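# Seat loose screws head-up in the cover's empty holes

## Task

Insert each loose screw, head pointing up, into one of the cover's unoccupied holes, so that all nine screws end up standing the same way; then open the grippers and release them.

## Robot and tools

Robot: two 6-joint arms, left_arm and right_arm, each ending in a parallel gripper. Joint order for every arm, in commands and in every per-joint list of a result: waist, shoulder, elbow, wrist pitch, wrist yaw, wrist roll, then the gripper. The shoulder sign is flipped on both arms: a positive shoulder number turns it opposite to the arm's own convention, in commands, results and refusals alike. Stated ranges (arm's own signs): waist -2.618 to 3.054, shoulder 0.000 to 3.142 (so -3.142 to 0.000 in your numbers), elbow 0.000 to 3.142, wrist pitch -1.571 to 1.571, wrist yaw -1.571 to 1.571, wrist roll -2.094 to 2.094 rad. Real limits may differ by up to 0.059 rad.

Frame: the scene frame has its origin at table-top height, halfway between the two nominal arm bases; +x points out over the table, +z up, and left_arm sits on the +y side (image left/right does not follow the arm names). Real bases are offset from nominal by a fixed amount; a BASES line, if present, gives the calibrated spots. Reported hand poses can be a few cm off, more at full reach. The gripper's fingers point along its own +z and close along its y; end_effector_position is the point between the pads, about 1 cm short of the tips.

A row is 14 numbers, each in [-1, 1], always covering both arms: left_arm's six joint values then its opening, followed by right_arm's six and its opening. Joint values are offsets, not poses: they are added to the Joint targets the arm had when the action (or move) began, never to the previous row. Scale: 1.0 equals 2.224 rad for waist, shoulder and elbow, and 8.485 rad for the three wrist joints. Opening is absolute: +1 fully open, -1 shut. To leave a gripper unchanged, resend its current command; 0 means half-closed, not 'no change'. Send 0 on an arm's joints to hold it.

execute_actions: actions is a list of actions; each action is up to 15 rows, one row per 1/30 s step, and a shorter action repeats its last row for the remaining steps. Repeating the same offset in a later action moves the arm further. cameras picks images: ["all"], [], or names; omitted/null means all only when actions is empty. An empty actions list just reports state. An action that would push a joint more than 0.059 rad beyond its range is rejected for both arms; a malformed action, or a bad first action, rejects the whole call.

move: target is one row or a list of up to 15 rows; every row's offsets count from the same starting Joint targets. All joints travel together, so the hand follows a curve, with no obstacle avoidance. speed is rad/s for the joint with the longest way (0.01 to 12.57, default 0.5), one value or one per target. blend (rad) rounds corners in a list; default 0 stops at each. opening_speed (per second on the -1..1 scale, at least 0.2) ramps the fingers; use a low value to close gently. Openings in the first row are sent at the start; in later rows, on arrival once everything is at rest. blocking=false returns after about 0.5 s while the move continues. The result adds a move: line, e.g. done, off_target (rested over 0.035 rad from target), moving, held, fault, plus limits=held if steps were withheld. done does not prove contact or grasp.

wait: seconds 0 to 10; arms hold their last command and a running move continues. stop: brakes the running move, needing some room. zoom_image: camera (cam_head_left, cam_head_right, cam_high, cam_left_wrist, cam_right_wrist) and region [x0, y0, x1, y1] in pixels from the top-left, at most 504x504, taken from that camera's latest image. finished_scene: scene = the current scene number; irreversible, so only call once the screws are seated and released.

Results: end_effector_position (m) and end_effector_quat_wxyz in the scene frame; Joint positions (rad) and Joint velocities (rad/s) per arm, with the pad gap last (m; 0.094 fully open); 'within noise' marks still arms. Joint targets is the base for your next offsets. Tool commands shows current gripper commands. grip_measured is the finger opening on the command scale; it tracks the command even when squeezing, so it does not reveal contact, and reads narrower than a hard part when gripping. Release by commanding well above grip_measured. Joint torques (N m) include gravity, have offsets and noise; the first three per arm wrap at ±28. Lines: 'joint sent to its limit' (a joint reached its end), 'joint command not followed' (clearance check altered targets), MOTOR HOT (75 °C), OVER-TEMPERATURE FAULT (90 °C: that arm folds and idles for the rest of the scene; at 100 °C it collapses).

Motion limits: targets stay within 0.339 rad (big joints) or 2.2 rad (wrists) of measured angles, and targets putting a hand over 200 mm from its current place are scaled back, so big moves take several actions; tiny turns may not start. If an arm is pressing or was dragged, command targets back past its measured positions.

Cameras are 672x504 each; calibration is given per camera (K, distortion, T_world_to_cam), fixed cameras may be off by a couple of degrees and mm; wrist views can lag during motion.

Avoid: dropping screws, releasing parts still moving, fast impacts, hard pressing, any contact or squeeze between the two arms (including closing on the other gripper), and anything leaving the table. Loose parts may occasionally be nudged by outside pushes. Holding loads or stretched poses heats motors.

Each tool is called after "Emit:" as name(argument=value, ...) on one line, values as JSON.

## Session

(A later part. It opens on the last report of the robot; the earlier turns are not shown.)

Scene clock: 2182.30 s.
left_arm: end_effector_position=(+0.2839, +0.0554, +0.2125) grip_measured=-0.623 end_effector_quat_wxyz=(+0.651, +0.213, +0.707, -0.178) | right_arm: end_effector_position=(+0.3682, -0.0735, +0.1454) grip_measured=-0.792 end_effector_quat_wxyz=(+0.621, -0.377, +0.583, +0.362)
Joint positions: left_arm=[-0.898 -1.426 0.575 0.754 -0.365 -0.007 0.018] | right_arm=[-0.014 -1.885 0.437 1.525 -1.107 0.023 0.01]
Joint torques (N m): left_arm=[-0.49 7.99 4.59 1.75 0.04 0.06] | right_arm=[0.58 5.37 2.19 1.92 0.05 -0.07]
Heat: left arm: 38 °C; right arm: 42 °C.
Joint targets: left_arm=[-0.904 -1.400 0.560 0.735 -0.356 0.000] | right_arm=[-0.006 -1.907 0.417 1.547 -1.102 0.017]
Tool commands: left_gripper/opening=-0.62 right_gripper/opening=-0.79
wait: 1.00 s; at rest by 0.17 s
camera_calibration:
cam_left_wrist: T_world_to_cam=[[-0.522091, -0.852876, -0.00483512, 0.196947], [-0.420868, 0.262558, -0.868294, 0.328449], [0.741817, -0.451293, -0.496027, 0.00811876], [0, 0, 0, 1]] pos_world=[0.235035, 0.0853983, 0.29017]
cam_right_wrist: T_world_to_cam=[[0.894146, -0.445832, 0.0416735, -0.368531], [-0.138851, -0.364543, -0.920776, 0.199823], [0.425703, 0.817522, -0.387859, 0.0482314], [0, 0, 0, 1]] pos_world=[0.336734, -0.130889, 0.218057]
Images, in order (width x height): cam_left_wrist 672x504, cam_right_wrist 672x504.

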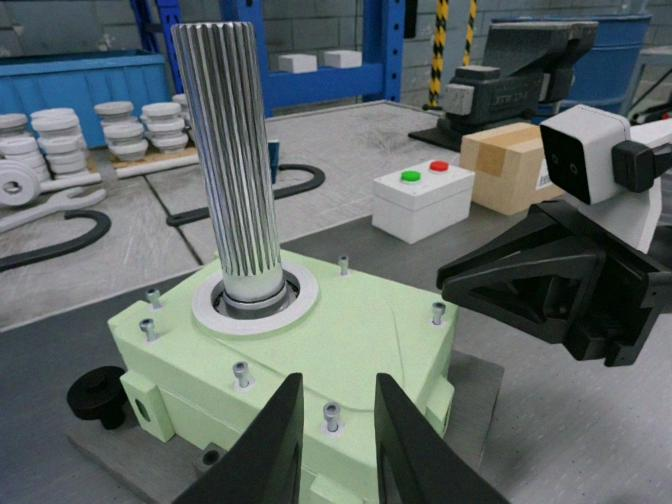

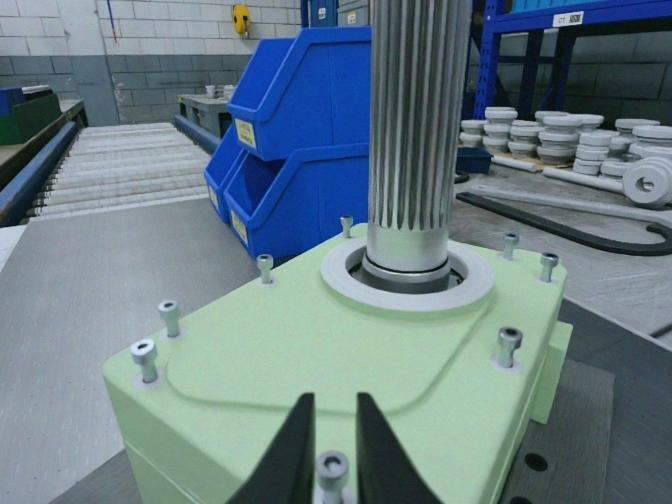

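Emit:
move(target=[[0,0,0,0,0,0,-0.62,0,0,0,0,0,0,-0.66],[0,0,0,0,0,0,-0.62,0,0.0841,0,-0.0189,0,0,-0.66],[0,0,0,0,0,0,-0.62,-0.2698,0.183,0,-0.0424,0,0,-0.66]], speed=[0.1,0.12,0.35], blend=[0,0.03,0], cameras=["all"])

Emit:
zoom_image(camera="cam_left_wrist", region=[100, 230, 480, 460])

Emit:
zoom_image(camera="cam_head_left", region=[320, 160, 450, 300])

Emit:
zoom_image(camera="cam_high", region=[340, 140, 470, 270])

Scene clock: 2199.20 s.
left_arm: end_effector_position=(+0.2839, +0.0554, +0.2125) grip_measured=-0.623 end_effector_quat_wxyz=(+0.651, +0.213, +0.707, -0.178) | right_arm: end_effector_position=(+0.3846, -0.2806, +0.2116) grip_measured=-0.662 end_effector_quat_wxyz=(+0.709, -0.203, +0.657, +0.154)
Joint positions: left_arm=[-0.898 -1.426 0.575 0.754 -0.365 -0.007 0.018] | right_arm=[-0.602 -1.523 0.437 1.206 -1.105 0.023 0.016]
Joint torques (N m): left_arm=[-0.55 8.02 4.64 1.76 0.08 0.05] | right_arm=[-0.32 7.45 3.78 1.42 0.06 -0.07]
Heat: left arm: 38 °C; right arm: 42 °C.
Joint targets: left_arm=[-0.904 -1.400 0.560 0.735 -0.356 0.000] | right_arm=[-0.606 -1.500 0.417 1.187 -1.102 0.017]
move: done
camera_calibration:
cam_left_wrist: T_world_to_cam=[[-0.522091, -0.852876, -0.00483512, 0.196947], [-0.420868, 0.262558, -0.868294, 0.328449], [0.741817, -0.451293, -0.496027, 0.00811876], [0, 0, 0, 1]] pos_world=[0.235035, 0.0853983, 0.29017]
cam_right_wrist: T_world_to_cam=[[0.49223, -0.866731, 0.0805488, -0.450107], [-0.284964, -0.247886, -0.925931, 0.277493], [0.8225, 0.432817, -0.369003, -0.028276], [0, 0, 0, 1]] pos_world=[0.323888, -0.309096, 0.282761]

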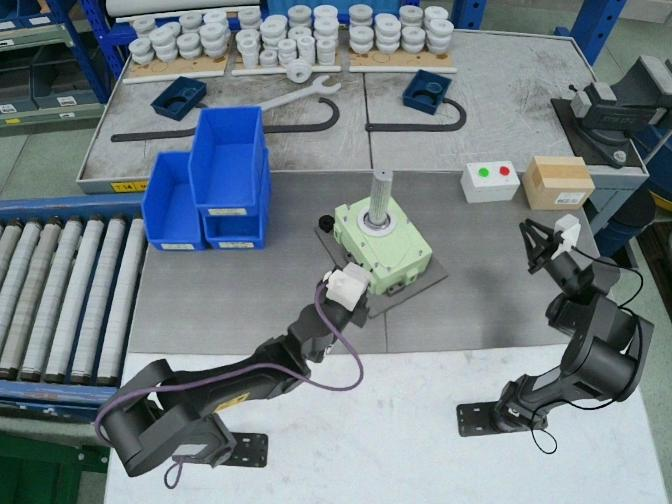

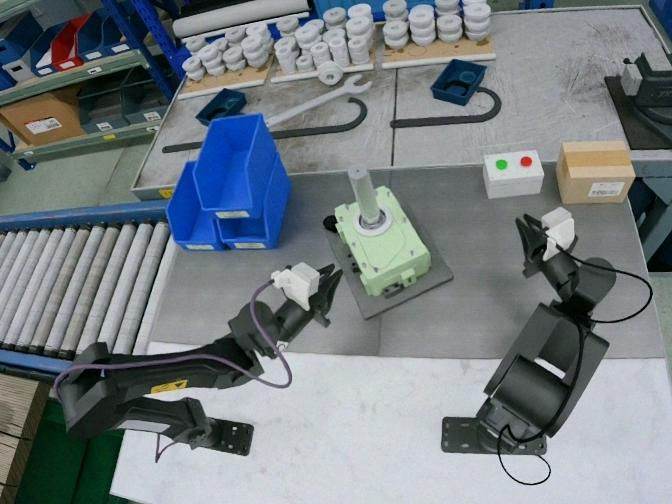

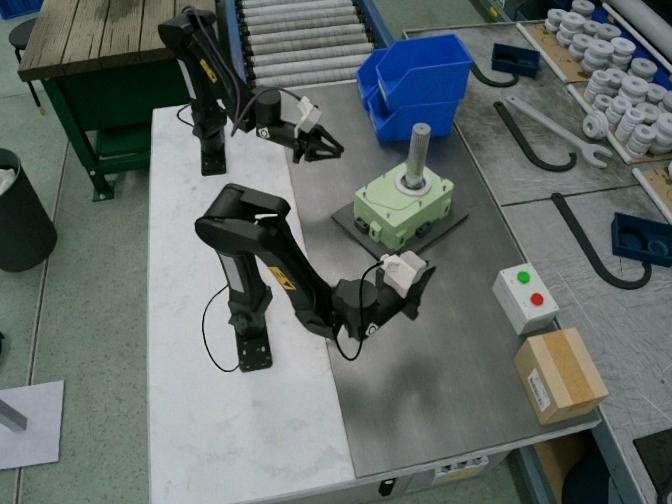

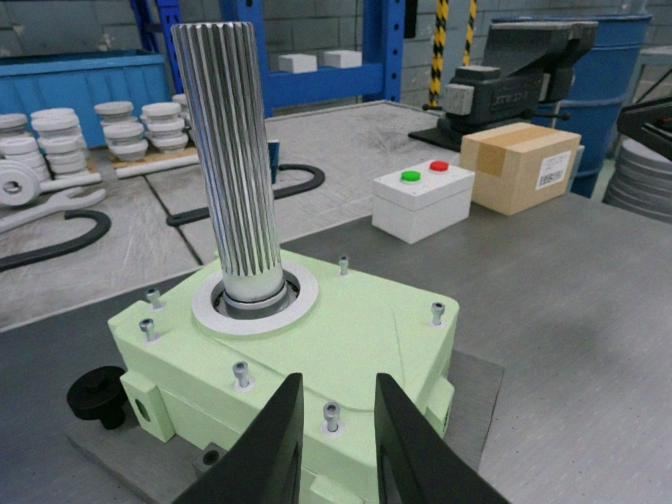

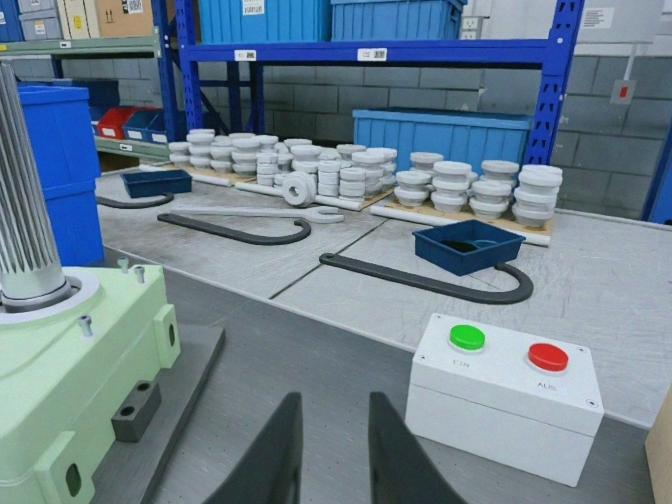

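Scaled by 1.326 from the camera's 672x504 image, which has a finer 960x720 frame.

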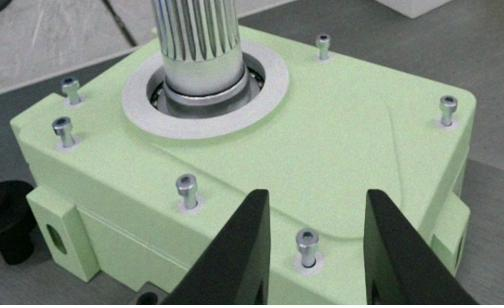

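Scaled by 3.600 from the camera's 672x504 image, which has a finer 960x720 frame.

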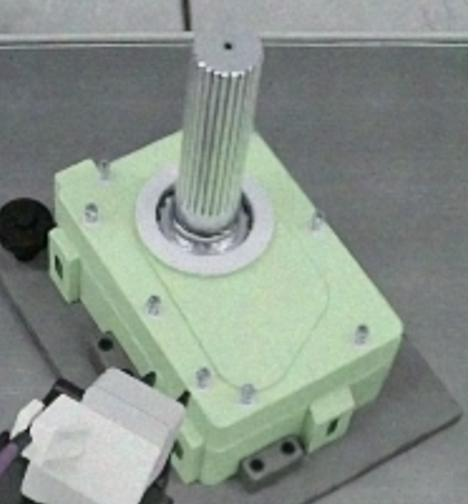

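Scaled by 3.877 from the camera's 672x504 image, which has a finer 960x720 frame.

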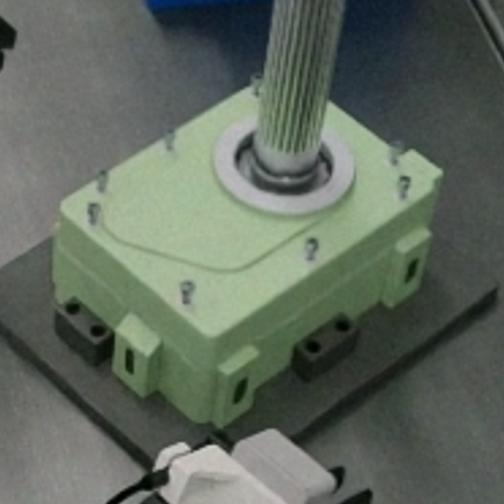

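Emit:
finished_scene(scene=2)

The scene is finished: the task was done.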